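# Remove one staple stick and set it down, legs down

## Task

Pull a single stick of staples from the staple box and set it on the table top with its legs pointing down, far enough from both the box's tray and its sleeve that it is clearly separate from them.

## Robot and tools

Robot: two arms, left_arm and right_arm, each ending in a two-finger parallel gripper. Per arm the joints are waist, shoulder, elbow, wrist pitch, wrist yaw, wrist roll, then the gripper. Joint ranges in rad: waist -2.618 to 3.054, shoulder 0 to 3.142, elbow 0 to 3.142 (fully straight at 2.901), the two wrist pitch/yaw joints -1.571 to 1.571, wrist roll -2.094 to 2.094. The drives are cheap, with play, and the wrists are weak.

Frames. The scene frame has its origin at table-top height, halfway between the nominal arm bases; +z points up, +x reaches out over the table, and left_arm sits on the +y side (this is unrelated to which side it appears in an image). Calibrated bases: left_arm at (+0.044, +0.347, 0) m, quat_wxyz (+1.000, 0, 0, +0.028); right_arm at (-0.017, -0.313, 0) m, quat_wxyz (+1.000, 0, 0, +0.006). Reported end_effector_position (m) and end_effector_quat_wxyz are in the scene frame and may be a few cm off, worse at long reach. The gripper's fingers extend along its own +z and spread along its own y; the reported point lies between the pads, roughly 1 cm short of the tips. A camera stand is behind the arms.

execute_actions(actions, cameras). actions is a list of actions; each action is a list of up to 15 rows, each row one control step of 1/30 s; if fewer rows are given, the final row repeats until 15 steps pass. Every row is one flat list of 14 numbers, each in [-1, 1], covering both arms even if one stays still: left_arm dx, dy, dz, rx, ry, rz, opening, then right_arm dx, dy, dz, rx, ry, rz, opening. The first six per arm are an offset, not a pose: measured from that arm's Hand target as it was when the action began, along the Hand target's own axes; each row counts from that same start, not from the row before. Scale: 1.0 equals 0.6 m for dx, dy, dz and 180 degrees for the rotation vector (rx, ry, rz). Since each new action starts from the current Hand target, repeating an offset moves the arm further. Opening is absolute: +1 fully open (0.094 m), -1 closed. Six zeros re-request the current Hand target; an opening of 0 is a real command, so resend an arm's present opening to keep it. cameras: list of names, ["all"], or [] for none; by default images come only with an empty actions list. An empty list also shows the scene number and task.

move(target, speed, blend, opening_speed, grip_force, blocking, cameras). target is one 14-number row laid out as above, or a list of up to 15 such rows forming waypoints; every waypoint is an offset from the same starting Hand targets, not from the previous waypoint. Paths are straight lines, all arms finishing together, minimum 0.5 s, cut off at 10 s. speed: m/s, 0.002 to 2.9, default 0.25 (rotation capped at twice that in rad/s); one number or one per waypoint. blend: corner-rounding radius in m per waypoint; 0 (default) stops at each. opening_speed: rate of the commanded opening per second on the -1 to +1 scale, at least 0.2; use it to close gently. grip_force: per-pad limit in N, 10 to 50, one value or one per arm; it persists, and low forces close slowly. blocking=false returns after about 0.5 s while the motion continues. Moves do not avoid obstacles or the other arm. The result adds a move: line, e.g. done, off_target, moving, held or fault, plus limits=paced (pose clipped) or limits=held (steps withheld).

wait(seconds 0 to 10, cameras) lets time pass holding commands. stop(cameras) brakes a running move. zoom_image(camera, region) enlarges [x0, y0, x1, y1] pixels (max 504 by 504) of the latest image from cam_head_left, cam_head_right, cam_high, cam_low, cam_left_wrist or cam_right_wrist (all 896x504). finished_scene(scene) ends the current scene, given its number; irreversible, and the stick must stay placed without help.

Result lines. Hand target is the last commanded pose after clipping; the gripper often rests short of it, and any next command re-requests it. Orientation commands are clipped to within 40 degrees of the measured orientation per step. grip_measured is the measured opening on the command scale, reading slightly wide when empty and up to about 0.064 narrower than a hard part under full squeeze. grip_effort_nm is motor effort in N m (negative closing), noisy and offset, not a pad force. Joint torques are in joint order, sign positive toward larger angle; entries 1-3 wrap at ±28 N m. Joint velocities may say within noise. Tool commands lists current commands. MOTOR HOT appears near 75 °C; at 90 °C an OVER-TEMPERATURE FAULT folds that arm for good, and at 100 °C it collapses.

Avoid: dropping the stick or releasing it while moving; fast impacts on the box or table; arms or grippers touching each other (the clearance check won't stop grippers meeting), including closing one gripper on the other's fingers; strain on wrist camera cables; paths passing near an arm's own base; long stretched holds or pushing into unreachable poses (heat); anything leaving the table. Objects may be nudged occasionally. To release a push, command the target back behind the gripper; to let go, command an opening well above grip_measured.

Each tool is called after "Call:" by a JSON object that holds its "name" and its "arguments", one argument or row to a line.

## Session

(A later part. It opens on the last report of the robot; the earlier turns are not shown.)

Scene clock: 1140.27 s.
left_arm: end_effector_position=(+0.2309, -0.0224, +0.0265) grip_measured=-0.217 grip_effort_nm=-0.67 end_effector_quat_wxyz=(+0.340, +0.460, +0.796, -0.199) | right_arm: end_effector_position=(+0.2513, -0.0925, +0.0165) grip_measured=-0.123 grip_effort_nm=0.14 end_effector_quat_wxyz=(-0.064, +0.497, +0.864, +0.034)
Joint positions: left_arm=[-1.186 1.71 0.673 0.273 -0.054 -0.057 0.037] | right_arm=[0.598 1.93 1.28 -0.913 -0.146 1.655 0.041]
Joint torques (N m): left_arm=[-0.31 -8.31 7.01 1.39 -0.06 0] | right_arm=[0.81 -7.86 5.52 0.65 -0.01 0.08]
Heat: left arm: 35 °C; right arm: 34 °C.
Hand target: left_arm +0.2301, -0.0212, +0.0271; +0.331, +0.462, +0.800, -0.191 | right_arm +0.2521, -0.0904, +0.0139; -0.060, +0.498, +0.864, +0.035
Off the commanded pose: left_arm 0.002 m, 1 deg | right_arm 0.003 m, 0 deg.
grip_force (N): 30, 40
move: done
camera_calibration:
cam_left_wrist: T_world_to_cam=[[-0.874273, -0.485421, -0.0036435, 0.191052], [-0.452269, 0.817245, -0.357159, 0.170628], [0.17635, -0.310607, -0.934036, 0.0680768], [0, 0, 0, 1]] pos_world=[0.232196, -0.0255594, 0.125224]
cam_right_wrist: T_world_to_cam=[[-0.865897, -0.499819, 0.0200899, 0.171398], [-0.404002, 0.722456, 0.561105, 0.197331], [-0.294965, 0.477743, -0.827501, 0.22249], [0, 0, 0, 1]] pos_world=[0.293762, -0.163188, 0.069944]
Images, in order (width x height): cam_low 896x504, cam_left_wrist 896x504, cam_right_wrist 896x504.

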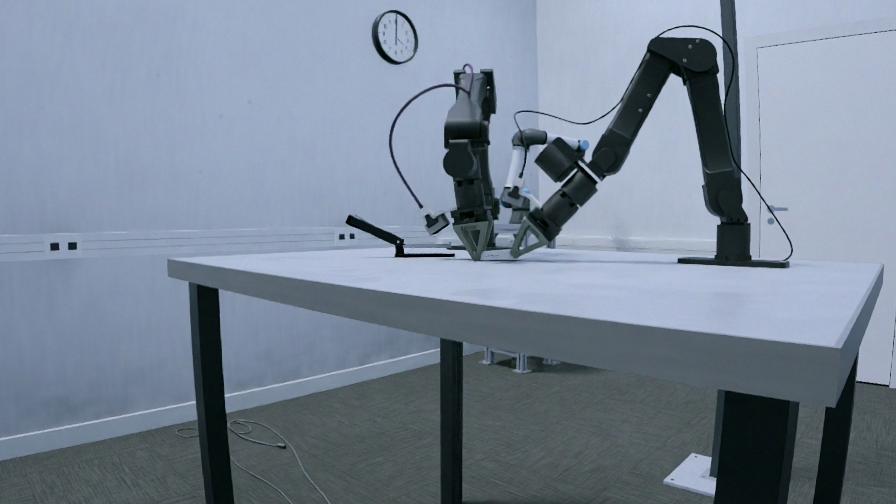

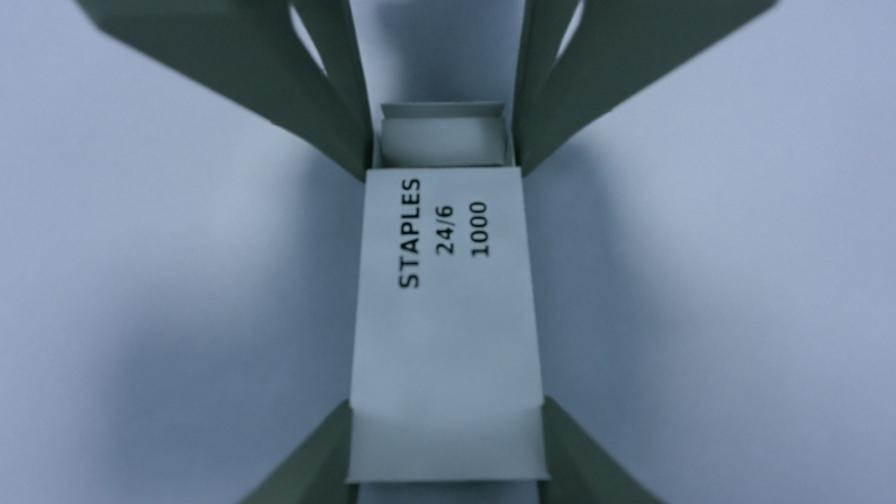

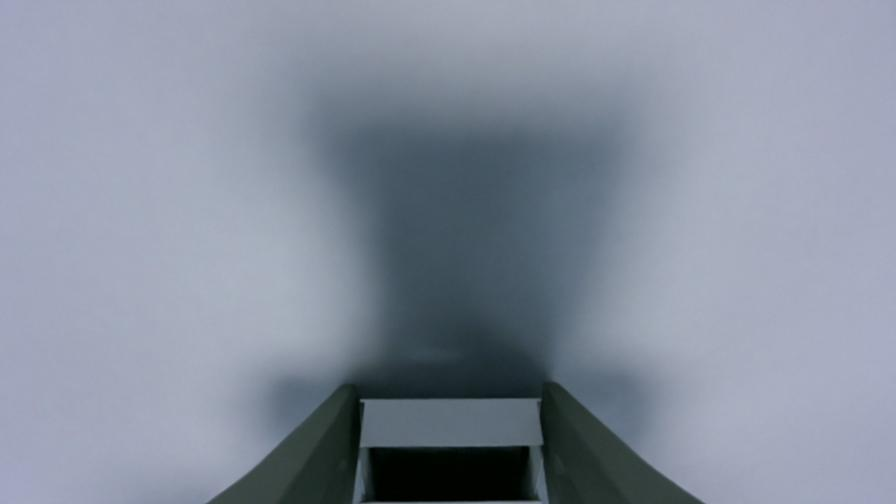

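Call:
{"name": "move", "arguments": {
  "target": [0.0285,0,0.026,0,0,0,-0.35,0,0,0,0,0,0,-0.05],
  "speed": 0.04,
  "cameras": ["cam_low","cam_right_wrist","cam_left_wrist"]
}}

Scene clock: 1148.27 s.
left_arm: end_effector_position=(+0.2336, -0.0279, +0.0237) grip_measured=-0.217 grip_effort_nm=-0.67 end_effector_quat_wxyz=(+0.348, +0.458, +0.792, -0.204) | right_arm: end_effector_position=(+0.2513, -0.0925, +0.0165) grip_measured=-0.053 grip_effort_nm=0.14 end_effector_quat_wxyz=(-0.064, +0.497, +0.864, +0.034)
Joint positions: left_arm=[-1.186 1.742 0.673 0.326 -0.055 -0.057 0.037] | right_arm=[0.598 1.93 1.28 -0.913 -0.146 1.655 0.044]
Joint torques (N m): left_arm=[-0.23 -5.07 3.45 2.03 -0.04 -0.01] | right_arm=[0.76 -7.87 5.56 0.67 -0.01 0.07]
Heat: left arm: 35 °C; right arm: 34 °C.
Hand target: left_arm +0.2295, -0.0202, +0.0039; +0.331, +0.462, +0.800, -0.191 | right_arm +0.2521, -0.0904, +0.0139; -0.060, +0.498, +0.864, +0.035
Off the commanded pose: left_arm 0.021 m, 3 deg | right_arm 0.003 m, 0 deg.
grip_force (N): 30, 40
move: off_target (left_arm)
camera_calibration:
cam_left_wrist: T_world_to_cam=[[-0.874072, -0.485791, -0.00252013, 0.190587], [-0.449114, 0.810036, -0.377013, 0.174793], [0.185191, -0.328405, -0.926205, 0.0605031], [0, 0, 0, 1]] pos_world=[0.233884, -0.0291342, 0.122418]
cam_right_wrist: T_world_to_cam=[[-0.865897, -0.499819, 0.0200899, 0.171398], [-0.404002, 0.722456, 0.561105, 0.197331], [-0.294965, 0.477743, -0.827501, 0.22249], [0, 0, 0, 1]] pos_world=[0.293762, -0.163188, 0.069944]
Images, in order (width x height): cam_low 896x504, cam_left_wrist 896x504, cam_right_wrist 896x504.

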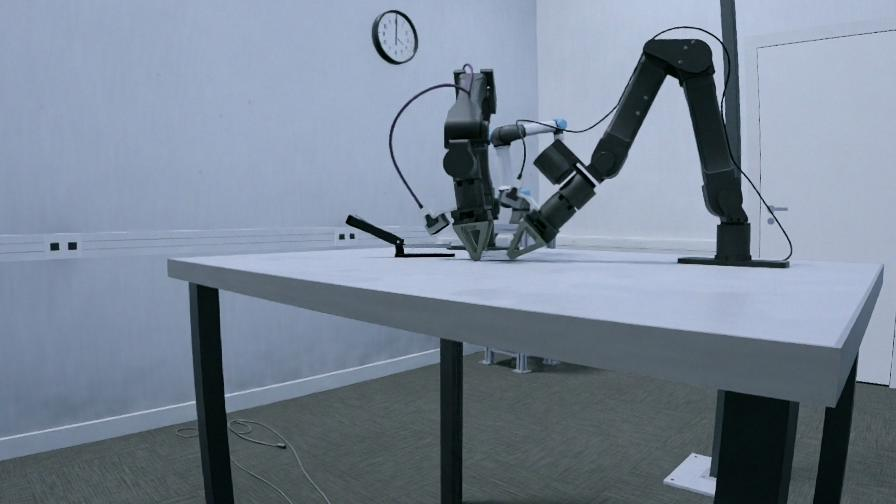

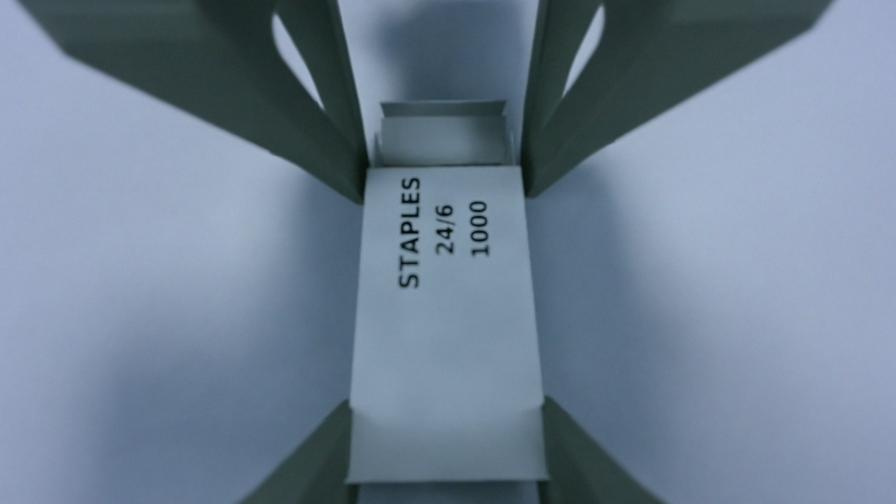

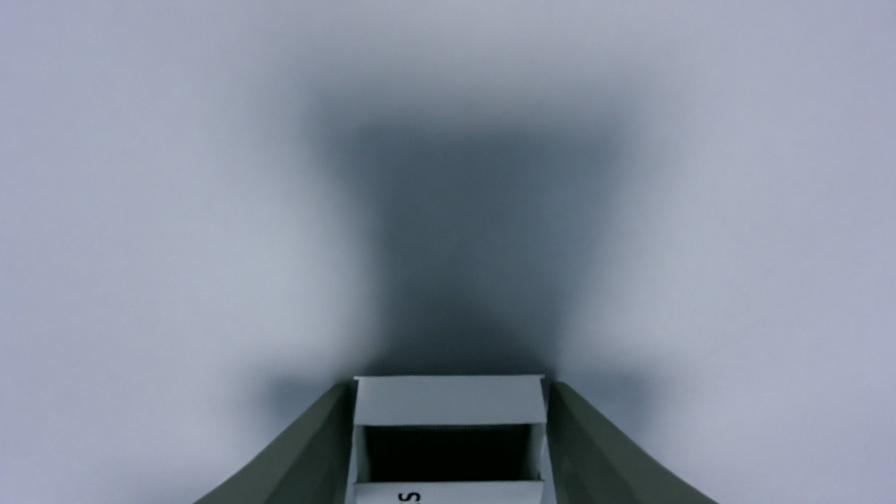

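Call:
{"name": "move", "arguments": {
  "target": [-0.0118,0,-0.0118,0,0,0,-0.05,0,0,0,0,0,0,-0.05],
  "speed": 0.04,
  "grip_force": [15, 40],
  "opening_speed": 0.3,
  "cameras": ["cam_low","cam_right_wrist","cam_left_wrist"]
}}

Scene clock: 1168.77 s.
left_arm: end_effector_position=(+0.2336, -0.0279, +0.0238) grip_measured=-0.052 grip_effort_nm=0.08 end_effector_quat_wxyz=(+0.348, +0.458, +0.792, -0.204) | right_arm: end_effector_position=(+0.2513, -0.0925, +0.0165) grip_measured=-0.053 grip_effort_nm=0.14 end_effector_quat_wxyz=(-0.064, +0.497, +0.864, +0.034)
Joint positions: left_arm=[-1.186 1.742 0.673 0.326 -0.055 -0.057 0.045] | right_arm=[0.598 1.93 1.28 -0.913 -0.146 1.655 0.044]
Joint torques (N m): left_arm=[-0.21 -7.46 4.79 1.53 -0.03 -0.02] | right_arm=[0.83 -7.86 5.55 0.67 -0.01 0.08]
Heat: left arm: 33 °C; right arm: 34 °C.
Hand target: left_arm +0.2296, -0.0203, +0.0140; +0.331, +0.462, +0.800, -0.191 | right_arm +0.2521, -0.0904, +0.0139; -0.060, +0.498, +0.864, +0.035
Off the commanded pose: left_arm 0.013 m, 3 deg | right_arm 0.003 m, 0 deg.
grip_force (N): 15, 40
move: off_target (left_arm)
camera_calibration:
cam_left_wrist: T_world_to_cam=[[-0.8741, -0.48574, -0.00248168, 0.19059], [-0.449012, 0.809935, -0.377351, 0.174845], [0.185304, -0.328728, -0.926067, 0.060543], [0, 0, 0, 1]] pos_world=[0.233884, -0.0291338, 0.122518]
cam_right_wrist: T_world_to_cam=[[-0.865897, -0.499819, 0.0200899, 0.171398], [-0.404002, 0.722456, 0.561105, 0.197331], [-0.294965, 0.477743, -0.827501, 0.22249], [0, 0, 0, 1]] pos_world=[0.293762, -0.163188, 0.069944]
Images, in order (width x height): cam_low 896x504, cam_left_wrist 896x504, cam_right_wrist 896x504.

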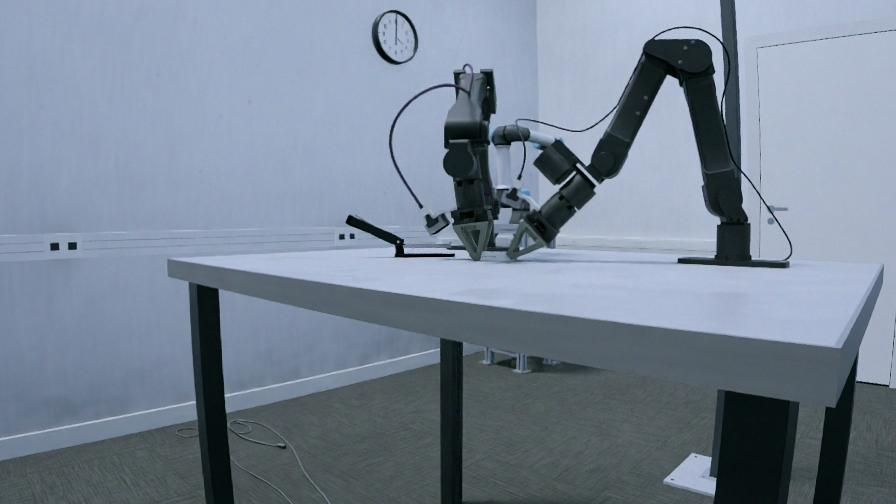

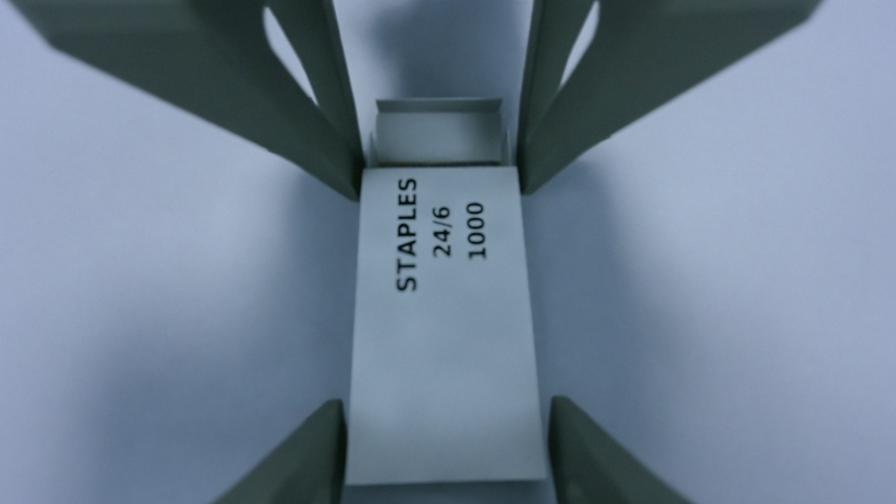

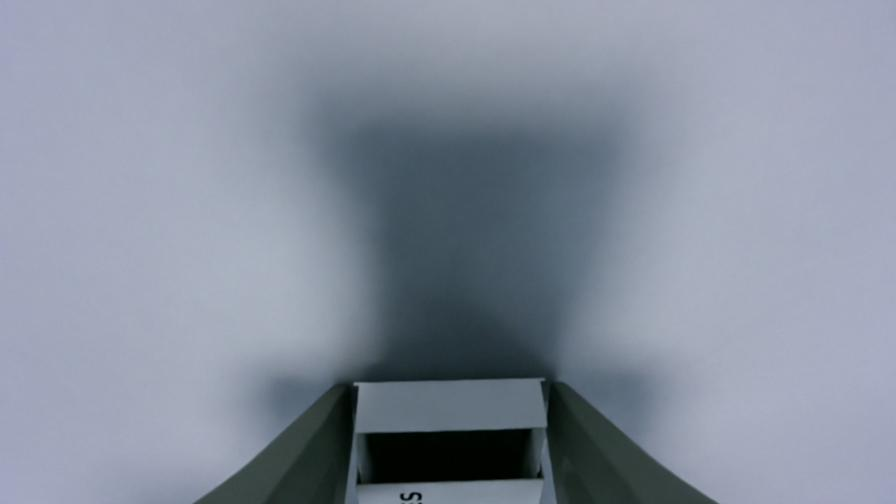

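Call:
{"name": "zoom_image", "arguments": {
  "camera": "cam_right_wrist",
  "region": [340, 370, 560, 504]
}}

Call:
{"name": "zoom_image", "arguments": {
  "camera": "cam_low",
  "region": [462, 240, 512, 268]
}}

Scaled by 2.291 from the camera's 896x504 image, which has a finer 1280x720 frame.

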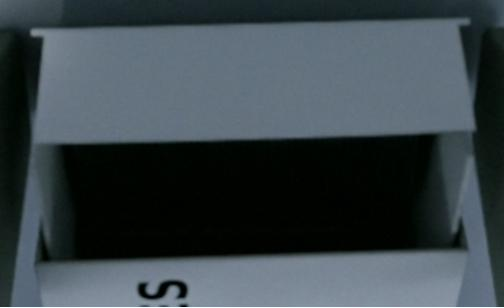

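Scaled by 10.080 from the camera's 896x504 image, which has a finer 1280x720 frame.

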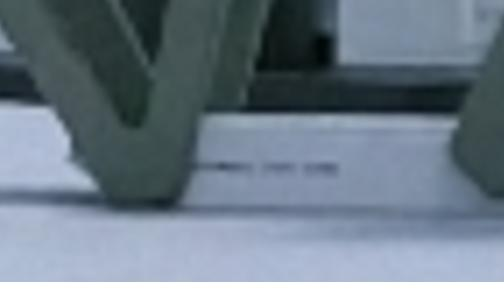

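Call:
{"name": "move", "arguments": {
  "target": [0.0006,0,-0.01,0,0,0,-0.05,-0.0157,0,-0.0022,0,0.0444,0,-0.05],
  "speed": 0.05,
  "cameras": ["cam_low","cam_right_wrist","cam_left_wrist"]
}}

Call:
{"name": "zoom_image", "arguments": {
  "camera": "cam_low",
  "region": [452, 236, 522, 276]
}}

Scene clock: 1194.77 s.
left_arm: end_effector_position=(+0.2327, -0.0259, +0.0214) grip_measured=-0.052 grip_effort_nm=0.08 end_effector_quat_wxyz=(+0.343, +0.459, +0.794, -0.201) | right_arm: end_effector_position=(+0.2572, -0.0993, +0.0175) grip_measured=-0.053 grip_effort_nm=0.13 end_effector_quat_wxyz=(-0.115, +0.496, +0.858, +0.068)
Joint positions: left_arm=[-1.186 1.742 0.673 0.313 -0.055 -0.057 0.045] | right_arm=[0.51 1.934 1.27 -0.905 -0.268 1.57 0.044]
Joint torques (N m): left_arm=[-0.51 -9.74 3.78 1.49 -0.04 -0.05] | right_arm=[-0.29 -7.6 5.24 0.63 -0.22 -0.07]
Heat: left arm: 33 °C; right arm: 33 °C.
Hand target: left_arm +0.2273, -0.0164, +0.0179; +0.331, +0.462, +0.800, -0.191 | right_arm +0.2569, -0.0987, +0.0139; -0.120, +0.495, +0.858, +0.069
Off the commanded pose: left_arm 0.011 m, 2 deg | right_arm 0.004 m, 1 deg.
grip_force (N): 15, 40
move: off_target (left_arm)
camera_calibration:
cam_left_wrist: T_world_to_cam=[[-0.874086, -0.48576, -0.00331031, 0.190767], [-0.451125, 0.814252, -0.36535, 0.172222], [0.180168, -0.317854, -0.930864, 0.06077], [0, 0, 0, 1]] pos_world=[0.233491, -0.0282492, 0.120121]
cam_right_wrist: T_world_to_cam=[[-0.867004, -0.498117, 0.0135546, 0.173743], [-0.367484, 0.657527, 0.657734, 0.186498], [-0.336541, 0.565277, -0.753128, 0.246414], [0, 0, 0, 1]] pos_world=[0.302099, -0.175375, 0.0605606]
Images, in order (width x height): cam_low 896x504, cam_left_wrist 896x504, cam_right_wrist 896x504.

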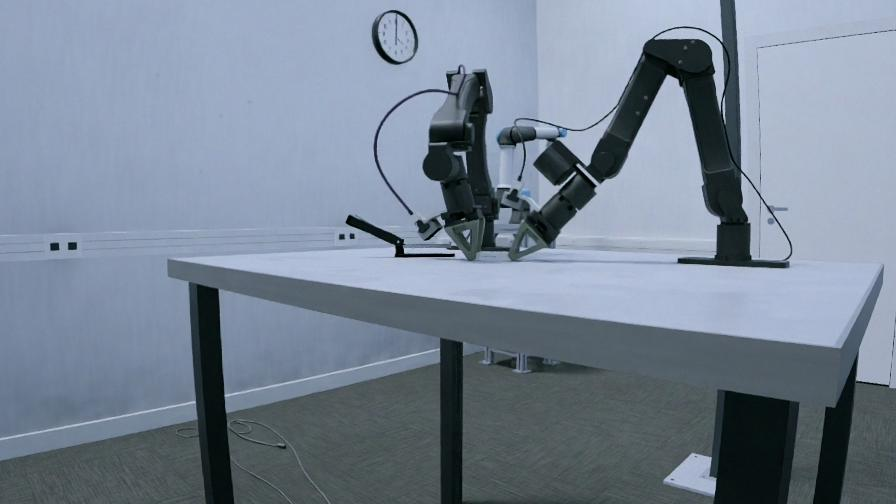

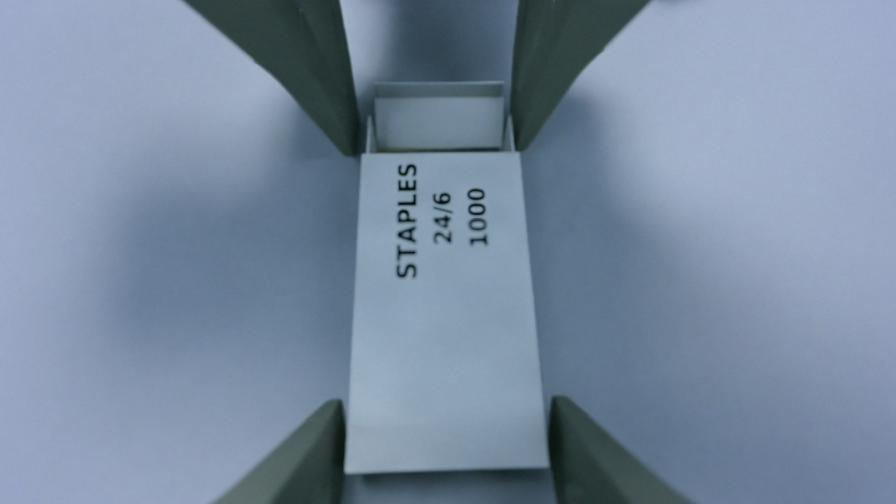

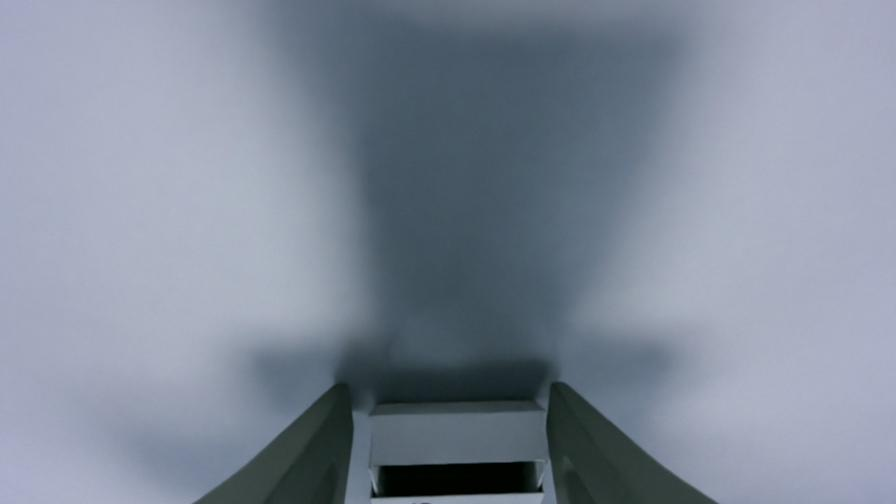

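Scaled by 7.200 from the camera's 896x504 image, which has a finer 1280x720 frame.

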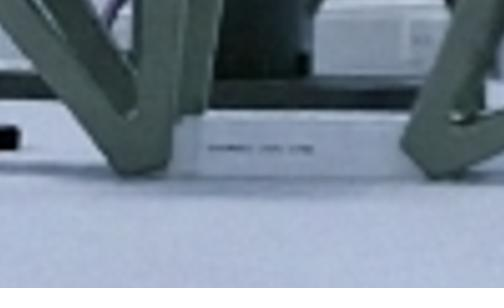

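Call:
{"name": "move", "arguments": {
  "target": [-0.0118,0,-0.0118,0,0,0,-0.05,0.004,0,0,0,0,0,-0.05],
  "speed": 0.05,
  "cameras": ["cam_low","cam_right_wrist","cam_left_wrist"]
}}

Call:
{"name": "zoom_image", "arguments": {
  "camera": "cam_low",
  "region": [452, 236, 522, 276]
}}

Scene clock: 1203.67 s.
left_arm: end_effector_position=(+0.2300, -0.0202, +0.0217) grip_measured=-0.052 grip_effort_nm=0.08 end_effector_quat_wxyz=(+0.333, +0.462, +0.799, -0.194) | right_arm: end_effector_position=(+0.2571, -0.0992, +0.0176) grip_measured=-0.053 grip_effort_nm=0.13 end_effector_quat_wxyz=(-0.115, +0.495, +0.858, +0.068)
Joint positions: left_arm=[-1.186 1.718 0.673 0.264 -0.055 -0.057 0.045] | right_arm=[0.51 1.934 1.27 -0.905 -0.269 1.569 0.044]
Joint torques (N m): left_arm=[-0.46 -10.62 5.14 1.47 -0.08 -0.02] | right_arm=[0.42 -7.73 5.26 0.62 -0.23 -0.01]
Heat: left arm: 34 °C; right arm: 33 °C.
Hand target: left_arm +0.2273, -0.0164, +0.0280; +0.331, +0.462, +0.800, -0.191 | right_arm +0.2558, -0.0966, +0.0145; -0.120, +0.495, +0.858, +0.070
Off the commanded pose: left_arm 0.008 m, 0 deg | right_arm 0.004 m, 1 deg.
grip_force (N): 15, 40
move: done
camera_calibration:
cam_left_wrist: T_world_to_cam=[[-0.874138, -0.485651, -0.00502039, 0.191239], [-0.455031, 0.82255, -0.341114, 0.167035], [0.169792, -0.295896, -0.940009, 0.0663715], [0, 0, 0, 1]] pos_world=[0.231906, -0.0248803, 0.120328]
cam_right_wrist: T_world_to_cam=[[-0.86665, -0.498735, 0.0134317, 0.173499], [-0.367769, 0.6568, 0.658301, 0.18632], [-0.33714, 0.565577, -0.752635, 0.246527], [0, 0, 0, 1]] pos_world=[0.302, -0.175275, 0.0605595]
Images, in order (width x height): cam_low 896x504, cam_left_wrist 896x504, cam_right_wrist 896x504.

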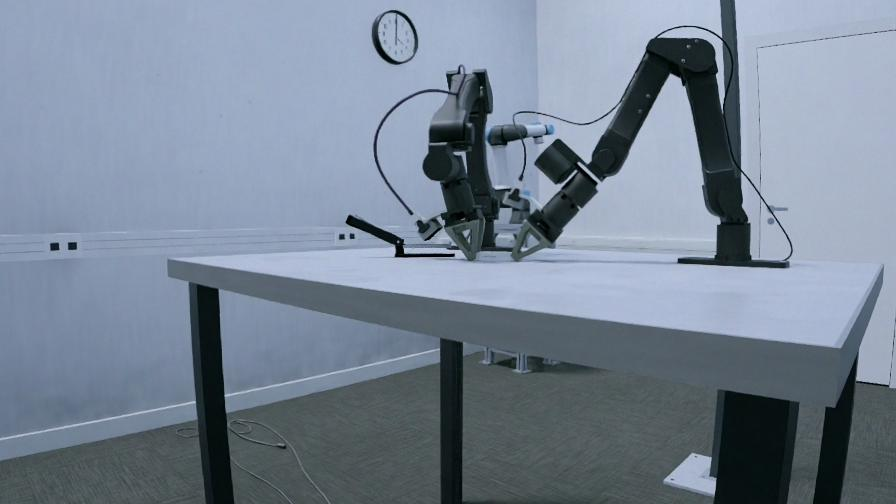

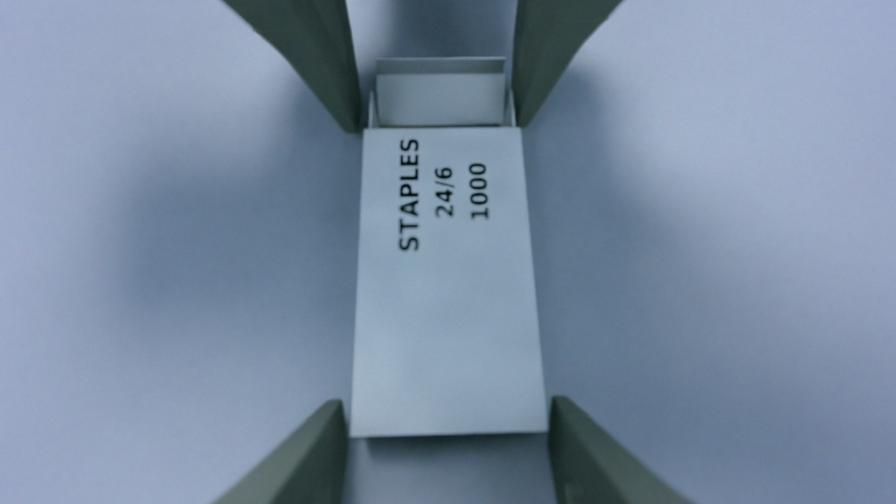

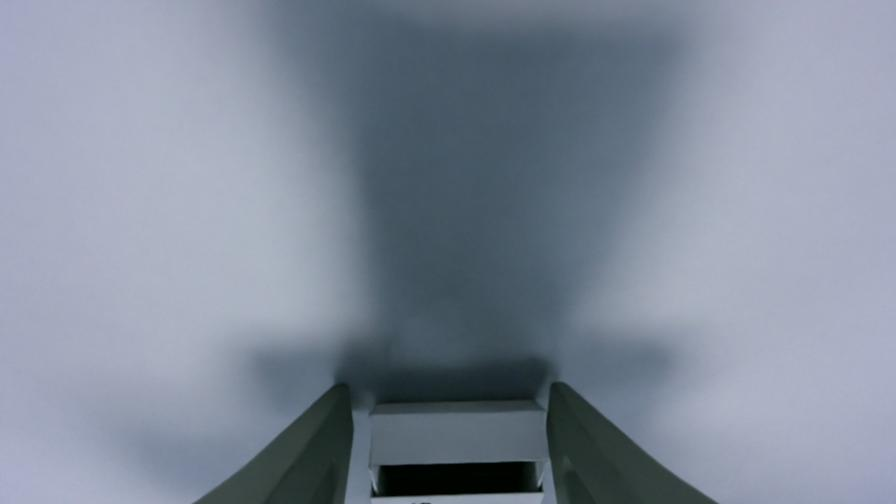

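Scaled by 7.200 from the camera's 896x504 image, which has a finer 1280x720 frame.

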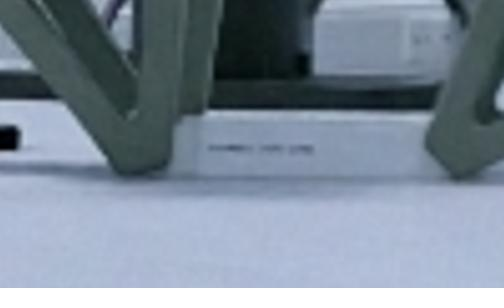

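Call:
{"name": "move", "arguments": {
  "target": [0,0,0,0,0,0,-0.35,0,0,0,0,0,0,-0.05],
  "grip_force": [20, 40],
  "opening_speed": 0.3
}}

Call:
{"name": "move", "arguments": {
  "target": [0,0,0,0,0,0,-0.35,0,0,0,0,0,0,-0.42],
  "opening_speed": 0.3,
  "cameras": ["cam_low","cam_right_wrist","cam_left_wrist"]
}}

Call:
{"name": "zoom_image", "arguments": {
  "camera": "cam_low",
  "region": [452, 236, 522, 276]
}}

Scene clock: 1210.63 s.
left_arm: end_effector_position=(+0.2299, -0.0201, +0.0216) grip_measured=-0.220 grip_effort_nm=-0.48 end_effector_quat_wxyz=(+0.333, +0.462, +0.799, -0.194) | right_arm: end_effector_position=(+0.2571, -0.0992, +0.0176) grip_measured=-0.053 grip_effort_nm=0.13 end_effector_quat_wxyz=(-0.115, +0.495, +0.858, +0.068)
Joint positions: left_arm=[-1.186 1.718 0.673 0.263 -0.055 -0.057 0.037] | right_arm=[0.51 1.934 1.27 -0.905 -0.269 1.569 0.044]
Joint torques (N m): left_arm=[-0.5 -10.58 5.23 1.47 -0.09 -0.04] | right_arm=[0.38 -7.72 5.27 0.61 -0.23 0]
Heat: left arm: 35 °C; right arm: 32 °C.
Hand target: left_arm +0.2273, -0.0164, +0.0280; +0.331, +0.462, +0.800, -0.191 | right_arm +0.2558, -0.0966, +0.0145; -0.120, +0.495, +0.858, +0.070
Off the commanded pose: left_arm 0.008 m, 0 deg | right_arm 0.004 m, 1 deg.
grip_force (N): 20, 40
move: done

Scene clock: 1212.07 s.
left_arm: end_effector_position=(+0.2301, -0.0200, +0.0216) grip_measured=-0.220 grip_effort_nm=-0.48 end_effector_quat_wxyz=(+0.333, +0.462, +0.799, -0.193) | right_arm: end_effector_position=(+0.2571, -0.0992, +0.0176) grip_measured=-0.233 grip_effort_nm=-0.86 end_effector_quat_wxyz=(-0.115, +0.495, +0.858, +0.068)
Joint positions: left_arm=[-1.186 1.718 0.673 0.263 -0.056 -0.057 0.037] | right_arm=[0.51 1.934 1.27 -0.905 -0.269 1.569 0.036]
Joint torques (N m): left_arm=[-0.42 -10.51 5.14 1.47 -0.06 -0.02] | right_arm=[0.46 -7.72 5.3 0.6 -0.22 0.01]
Heat: left arm: 35 °C; right arm: 32 °C.
Hand target: left_arm +0.2274, -0.0164, +0.0280; +0.331, +0.462, +0.800, -0.191 | right_arm +0.2558, -0.0966, +0.0145; -0.120, +0.495, +0.858, +0.070
Off the commanded pose: left_arm 0.008 m, 0 deg | right_arm 0.004 m, 1 deg.
grip_force (N): 20, 40
move: done
camera_calibration:
cam_left_wrist: T_world_to_cam=[[-0.873898, -0.486078, -0.00558089, 0.191287], [-0.455381, 0.822617, -0.340483, 0.166927], [0.170092, -0.295006, -0.940234, 0.0662861], [0, 0, 0, 1]] pos_world=[0.231906, -0.0247817, 0.120228]
cam_right_wrist: T_world_to_cam=[[-0.86665, -0.498735, 0.0134317, 0.173499], [-0.367769, 0.6568, 0.658301, 0.18632], [-0.33714, 0.565577, -0.752635, 0.246527], [0, 0, 0, 1]] pos_world=[0.302, -0.175275, 0.0605595]
Images, in order (width x height): cam_low 896x504, cam_left_wrist 896x504, cam_right_wrist 896x504.

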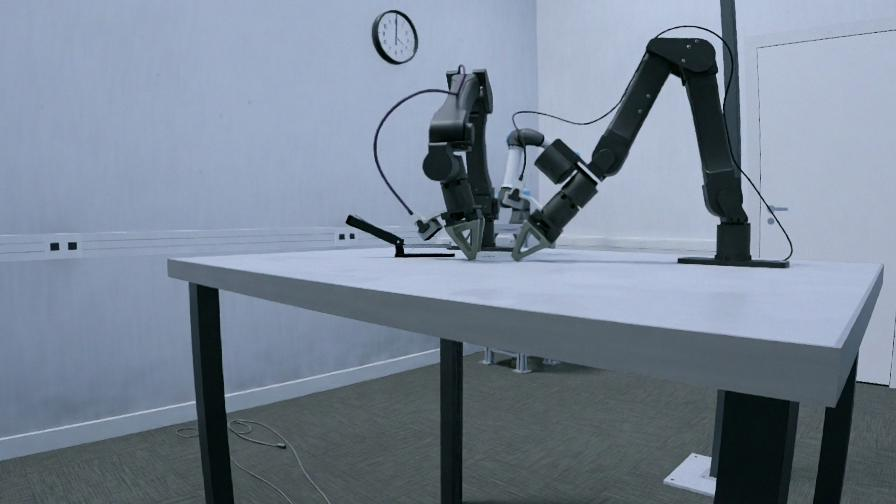

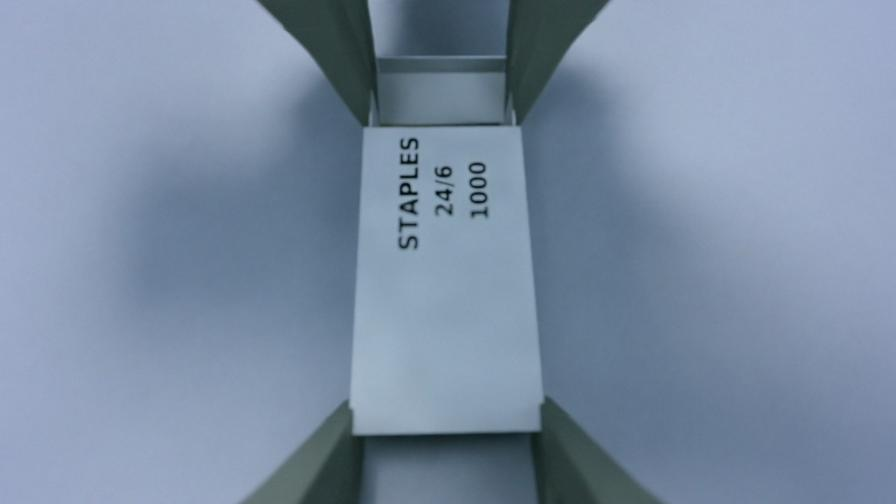

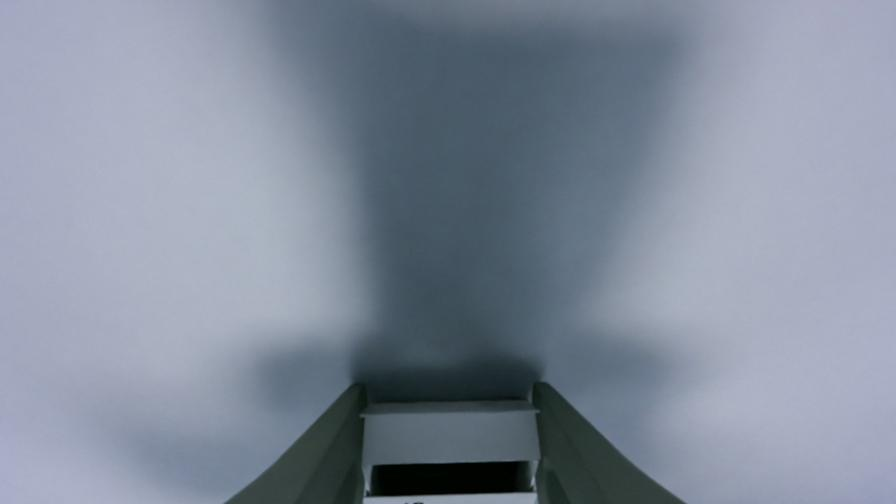

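Scaled by 7.200 from the camera's 896x504 image, which has a finer 1280x720 frame.

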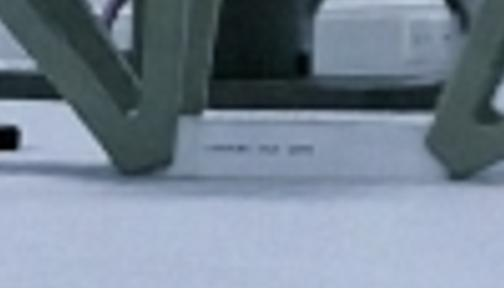

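Call:
{"name": "move", "arguments": {
  "target": [0,0,0,0,0,0,-0.35,-0.04,0,-0.0115,0,0,0,-0.42],
  "speed": 0.04,
  "cameras": ["cam_low","cam_right_wrist","cam_left_wrist"]
}}

Call:
{"name": "zoom_image", "arguments": {
  "camera": "cam_low",
  "region": [452, 236, 522, 276]
}}

Scene clock: 1217.80 s.
left_arm: end_effector_position=(+0.2305, -0.0206, +0.0241) grip_measured=-0.220 grip_effort_nm=-0.48 end_effector_quat_wxyz=(+0.336, +0.461, +0.798, -0.195) | right_arm: end_effector_position=(+0.2624, -0.1051, +0.0178) grip_measured=-0.233 grip_effort_nm=-0.86 end_effector_quat_wxyz=(-0.134, +0.490, +0.857, +0.084)
Joint positions: left_arm=[-1.186 1.712 0.673 0.264 -0.056 -0.057 0.037] | right_arm=[0.463 1.941 1.27 -0.905 -0.317 1.512 0.036]
Joint torques (N m): left_arm=[-0.32 -10.07 5.12 1.46 -0.07 -0.06] | right_arm=[-2.1 -7.83 6.19 0.33 0.2 -0.15]
Heat: left arm: 36 °C; right arm: 32 °C.
Hand target: left_arm +0.2273, -0.0164, +0.0280; +0.331, +0.462, +0.800, -0.191 | right_arm +0.2683, -0.1183, +0.0145; -0.120, +0.495, +0.858, +0.069
Off the commanded pose: left_arm 0.007 m, 1 deg | right_arm 0.015 m, 2 deg.
grip_force (N): 20, 40
move: off_target (right_arm)
camera_calibration:
cam_left_wrist: T_world_to_cam=[[-0.873566, -0.486673, -0.00570307, 0.191312], [-0.454727, 0.82029, -0.346912, 0.168429], [0.173511, -0.300457, -0.93788, 0.0674977], [0, 0, 0, 1]] pos_world=[0.232001, -0.0247742, 0.122826]
cam_right_wrist: T_world_to_cam=[[-0.862982, -0.505226, 0.00300628, 0.173586], [-0.362019, 0.622496, 0.693859, 0.186378], [-0.352427, 0.5977, -0.720104, 0.258617], [0, 0, 0, 1]] pos_world=[0.308417, -0.182895, 0.0563887]
Images, in order (width x height): cam_low 896x504, cam_left_wrist 896x504, cam_right_wrist 896x504.

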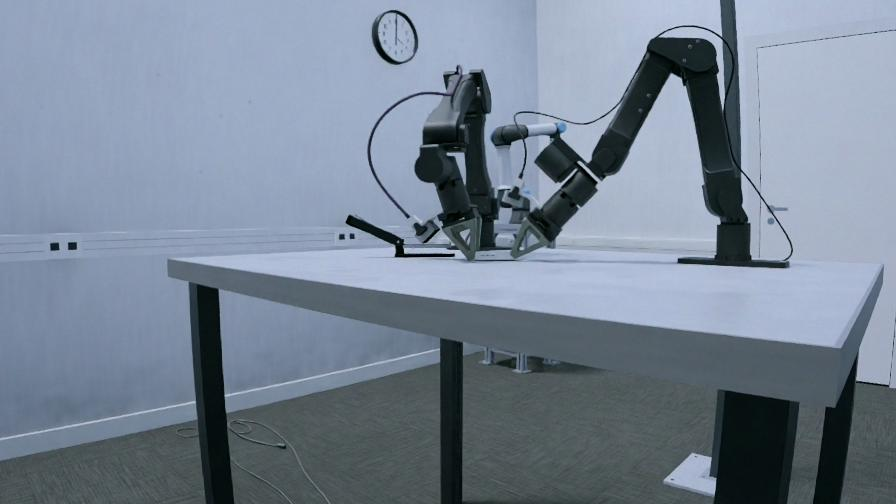

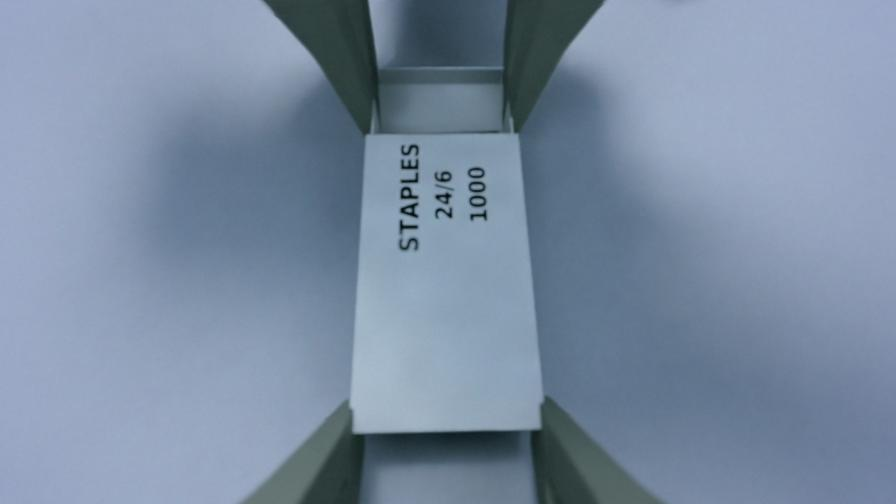

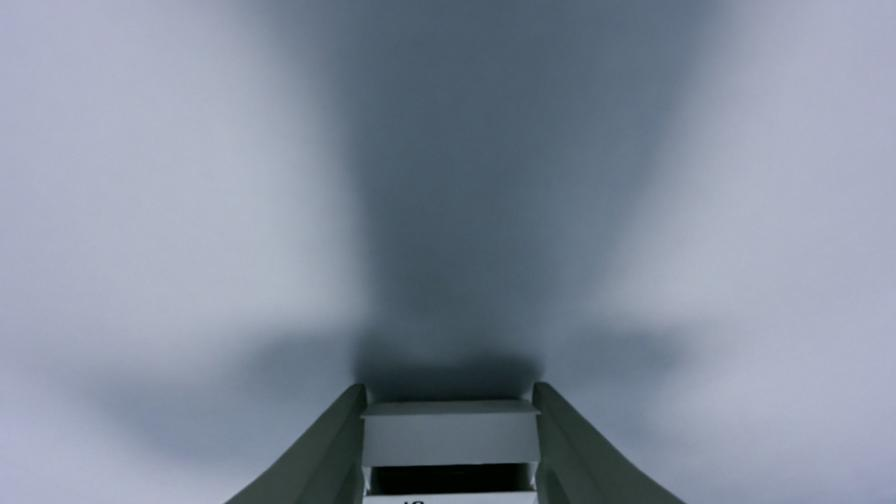

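Scaled by 7.200 from the camera's 896x504 image, which has a finer 1280x720 frame.

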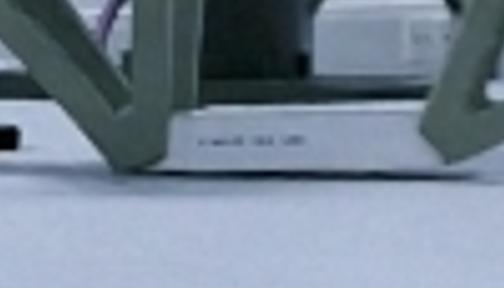

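Call:
{"name": "move", "arguments": {
  "target": [0,0,0,0,0,0,-0.35,-0.05,0,-0.0144,0,0,0,-0.42],
  "speed": 0.04,
  "cameras": ["cam_low","cam_right_wrist"]
}}

Call:
{"name": "zoom_image", "arguments": {
  "camera": "cam_low",
  "region": [452, 236, 522, 276]
}}

Scene clock: 1222.03 s.
left_arm: end_effector_position=(+0.2350, -0.0298, +0.0349) grip_measured=-0.222 grip_effort_nm=-0.49 end_effector_quat_wxyz=(+0.355, +0.455, +0.789, -0.208) | right_arm: end_effector_position=(+0.2653, -0.1171, +0.0213) grip_measured=-0.233 grip_effort_nm=-0.87 end_effector_quat_wxyz=(-0.166, +0.486, +0.852, +0.100)
Joint positions: left_arm=[-1.186 1.712 0.681 0.307 -0.057 -0.057 0.037] | right_arm=[0.393 1.95 1.278 -0.942 -0.387 1.432 0.036]
Joint torques (N m): left_arm=[-0.42 -10.14 4.56 1.08 -0.01 0.02] | right_arm=[-3.9 -7.45 7.51 0.26 0.84 -0.28]
Heat: left arm: 37 °C; right arm: 32 °C.
Hand target: left_arm +0.2273, -0.0164, +0.0280; +0.331, +0.462, +0.800, -0.191 | right_arm +0.2839, -0.1453, +0.0146; -0.120, +0.495, +0.858, +0.069
Off the commanded pose: left_arm 0.017 m, 4 deg | right_arm 0.034 m, 6 deg.
grip_force (N): 20, 40
move: off_target (left_arm, right_arm)
camera_calibration:
cam_right_wrist: T_world_to_cam=[[-0.861079, -0.508427, 0.00665893, 0.169216], [-0.335299, 0.577615, 0.744268, 0.179038], [-0.382253, 0.638641, -0.667848, 0.280973], [0, 0, 0, 1]] pos_world=[0.313142, -0.196822, 0.0532682]
Images, in order (width x height): cam_low 896x504, cam_right_wrist 896x504.

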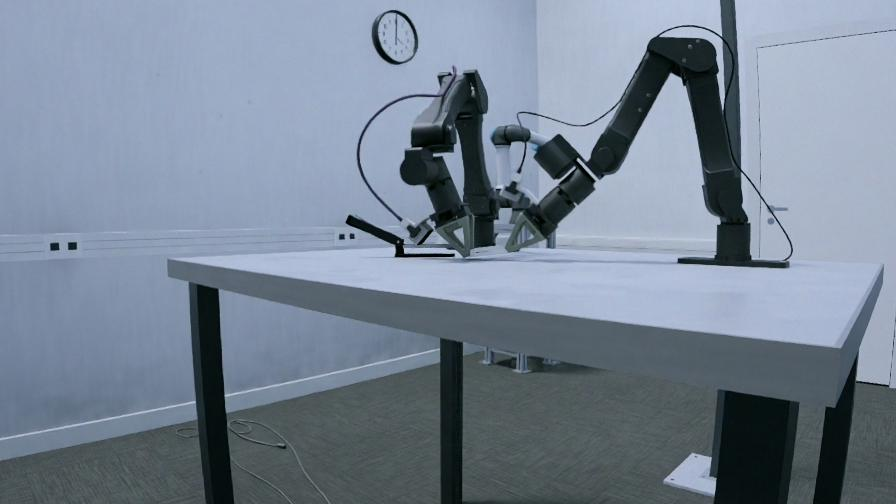

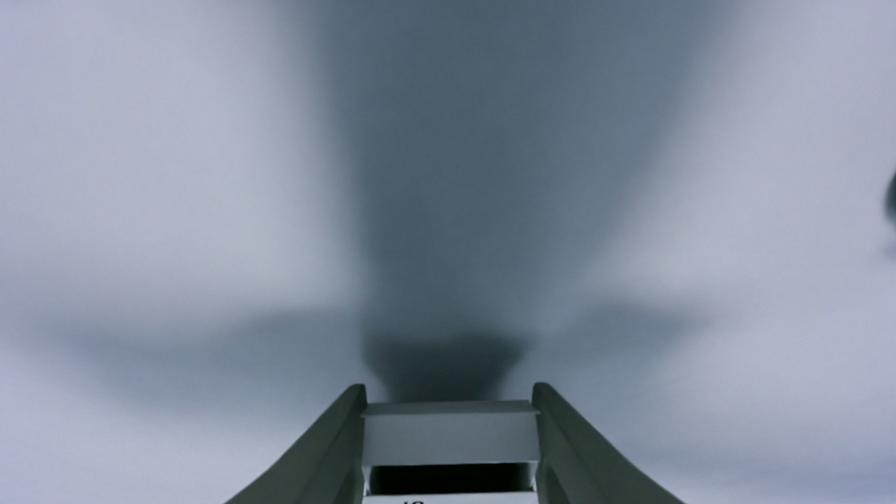

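Scaled by 7.200 from the camera's 896x504 image, which has a finer 1280x720 frame.

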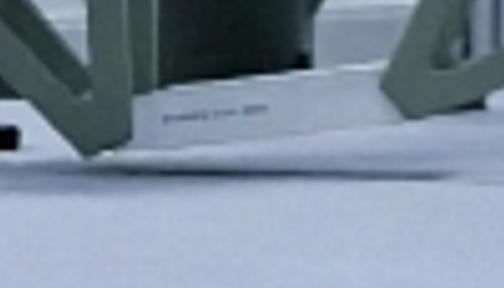

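Call:
{"name": "move", "arguments": {
  "target": [0,0,0,0,0,0,-0.35,0.0352,0,0.0101,0,0,0,-0.42],
  "speed": 0.06
}}

Call:
{"name": "move", "arguments": {
  "target": [0,0,0,0,0,0,-0.228,0,0,0,0,0,0,-0.42],
  "opening_speed": 0.2,
  "cameras": ["cam_low","cam_right_wrist"]
}}

Call:
{"name": "zoom_image", "arguments": {
  "camera": "cam_low",
  "region": [452, 236, 522, 276]
}}

Scene clock: 1288.93 s.
left_arm: end_effector_position=(+0.2341, -0.0280, +0.0328) grip_measured=-0.222 grip_effort_nm=-0.49 end_effector_quat_wxyz=(+0.351, +0.457, +0.791, -0.205) | right_arm: end_effector_position=(+0.2636, -0.1132, +0.0194) grip_measured=-0.233 grip_effort_nm=-0.86 end_effector_quat_wxyz=(-0.155, +0.489, +0.854, +0.090)
Joint positions: left_arm=[-1.186 1.712 0.681 0.296 -0.057 -0.057 0.037] | right_arm=[0.42 1.95 1.278 -0.935 -0.359 1.464 0.036]
Joint torques (N m): left_arm=[-0.38 -10.02 4.48 1.16 -0.04 -0.03] | right_arm=[-0.49 -8.25 5.98 0.49 0.58 0.02]
Heat: left arm: 42 °C; right arm: 34 °C.
Hand target: left_arm +0.2273, -0.0164, +0.0280; +0.331, +0.462, +0.800, -0.191 | right_arm +0.2729, -0.1263, +0.0146; -0.120, +0.495, +0.858, +0.069
Off the commanded pose: left_arm 0.014 m, 3 deg | right_arm 0.017 m, 5 deg.
grip_force (N): 20, 40
move: off_target (left_arm, right_arm)

Scene clock: 1289.77 s.
left_arm: end_effector_position=(+0.2341, -0.0280, +0.0328) grip_measured=-0.222 grip_effort_nm=-0.35 end_effector_quat_wxyz=(+0.351, +0.457, +0.791, -0.205) | right_arm: end_effector_position=(+0.2636, -0.1132, +0.0194) grip_measured=-0.233 grip_effort_nm=-0.87 end_effector_quat_wxyz=(-0.155, +0.489, +0.854, +0.090)
Joint positions: left_arm=[-1.186 1.712 0.681 0.296 -0.057 -0.057 0.037] | right_arm=[0.42 1.95 1.278 -0.935 -0.359 1.464 0.036]
Joint torques (N m): left_arm=[-0.28 -10.06 4.51 1.19 -0.07 -0.04] | right_arm=[-0.5 -8.24 6.01 0.48 0.56 0.03]
Heat: left arm: 42 °C; right arm: 34 °C.
Hand target: left_arm +0.2273, -0.0164, +0.0280; +0.331, +0.462, +0.800, -0.191 | right_arm +0.2729, -0.1263, +0.0146; -0.120, +0.495, +0.858, +0.069
Off the commanded pose: left_arm 0.014 m, 3 deg | right_arm 0.017 m, 5 deg.
grip_force (N): 20, 40
move: off_target (left_arm, right_arm)
camera_calibration:
cam_right_wrist: T_world_to_cam=[[-0.862212, -0.506355, 0.013985, 0.170061], [-0.340139, 0.599198, 0.724753, 0.181729], [-0.375362, 0.620134, -0.688867, 0.273055], [0, 0, 0, 1]] pos_world=[0.310936, -0.192111, 0.054011]
Images, in order (width x height): cam_low 896x504, cam_right_wrist 896x504.

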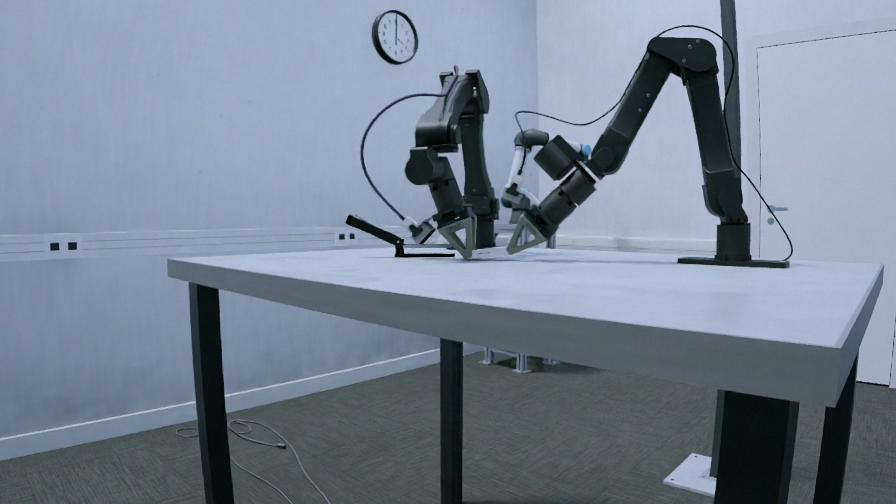

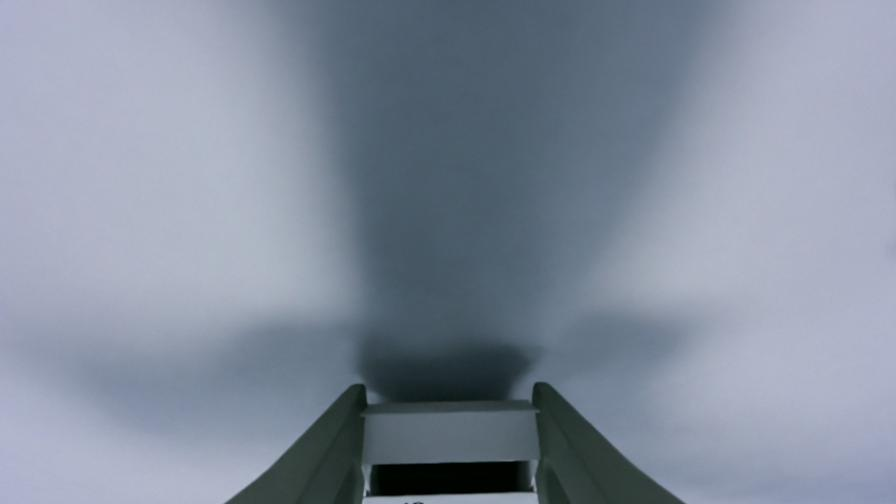

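Scaled by 7.200 from the camera's 896x504 image, which has a finer 1280x720 frame.

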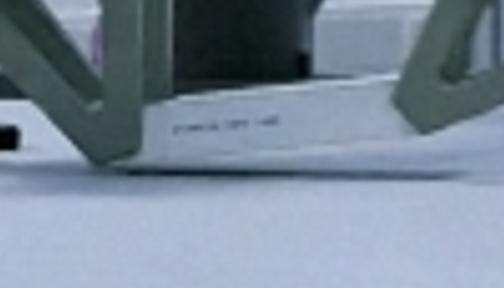

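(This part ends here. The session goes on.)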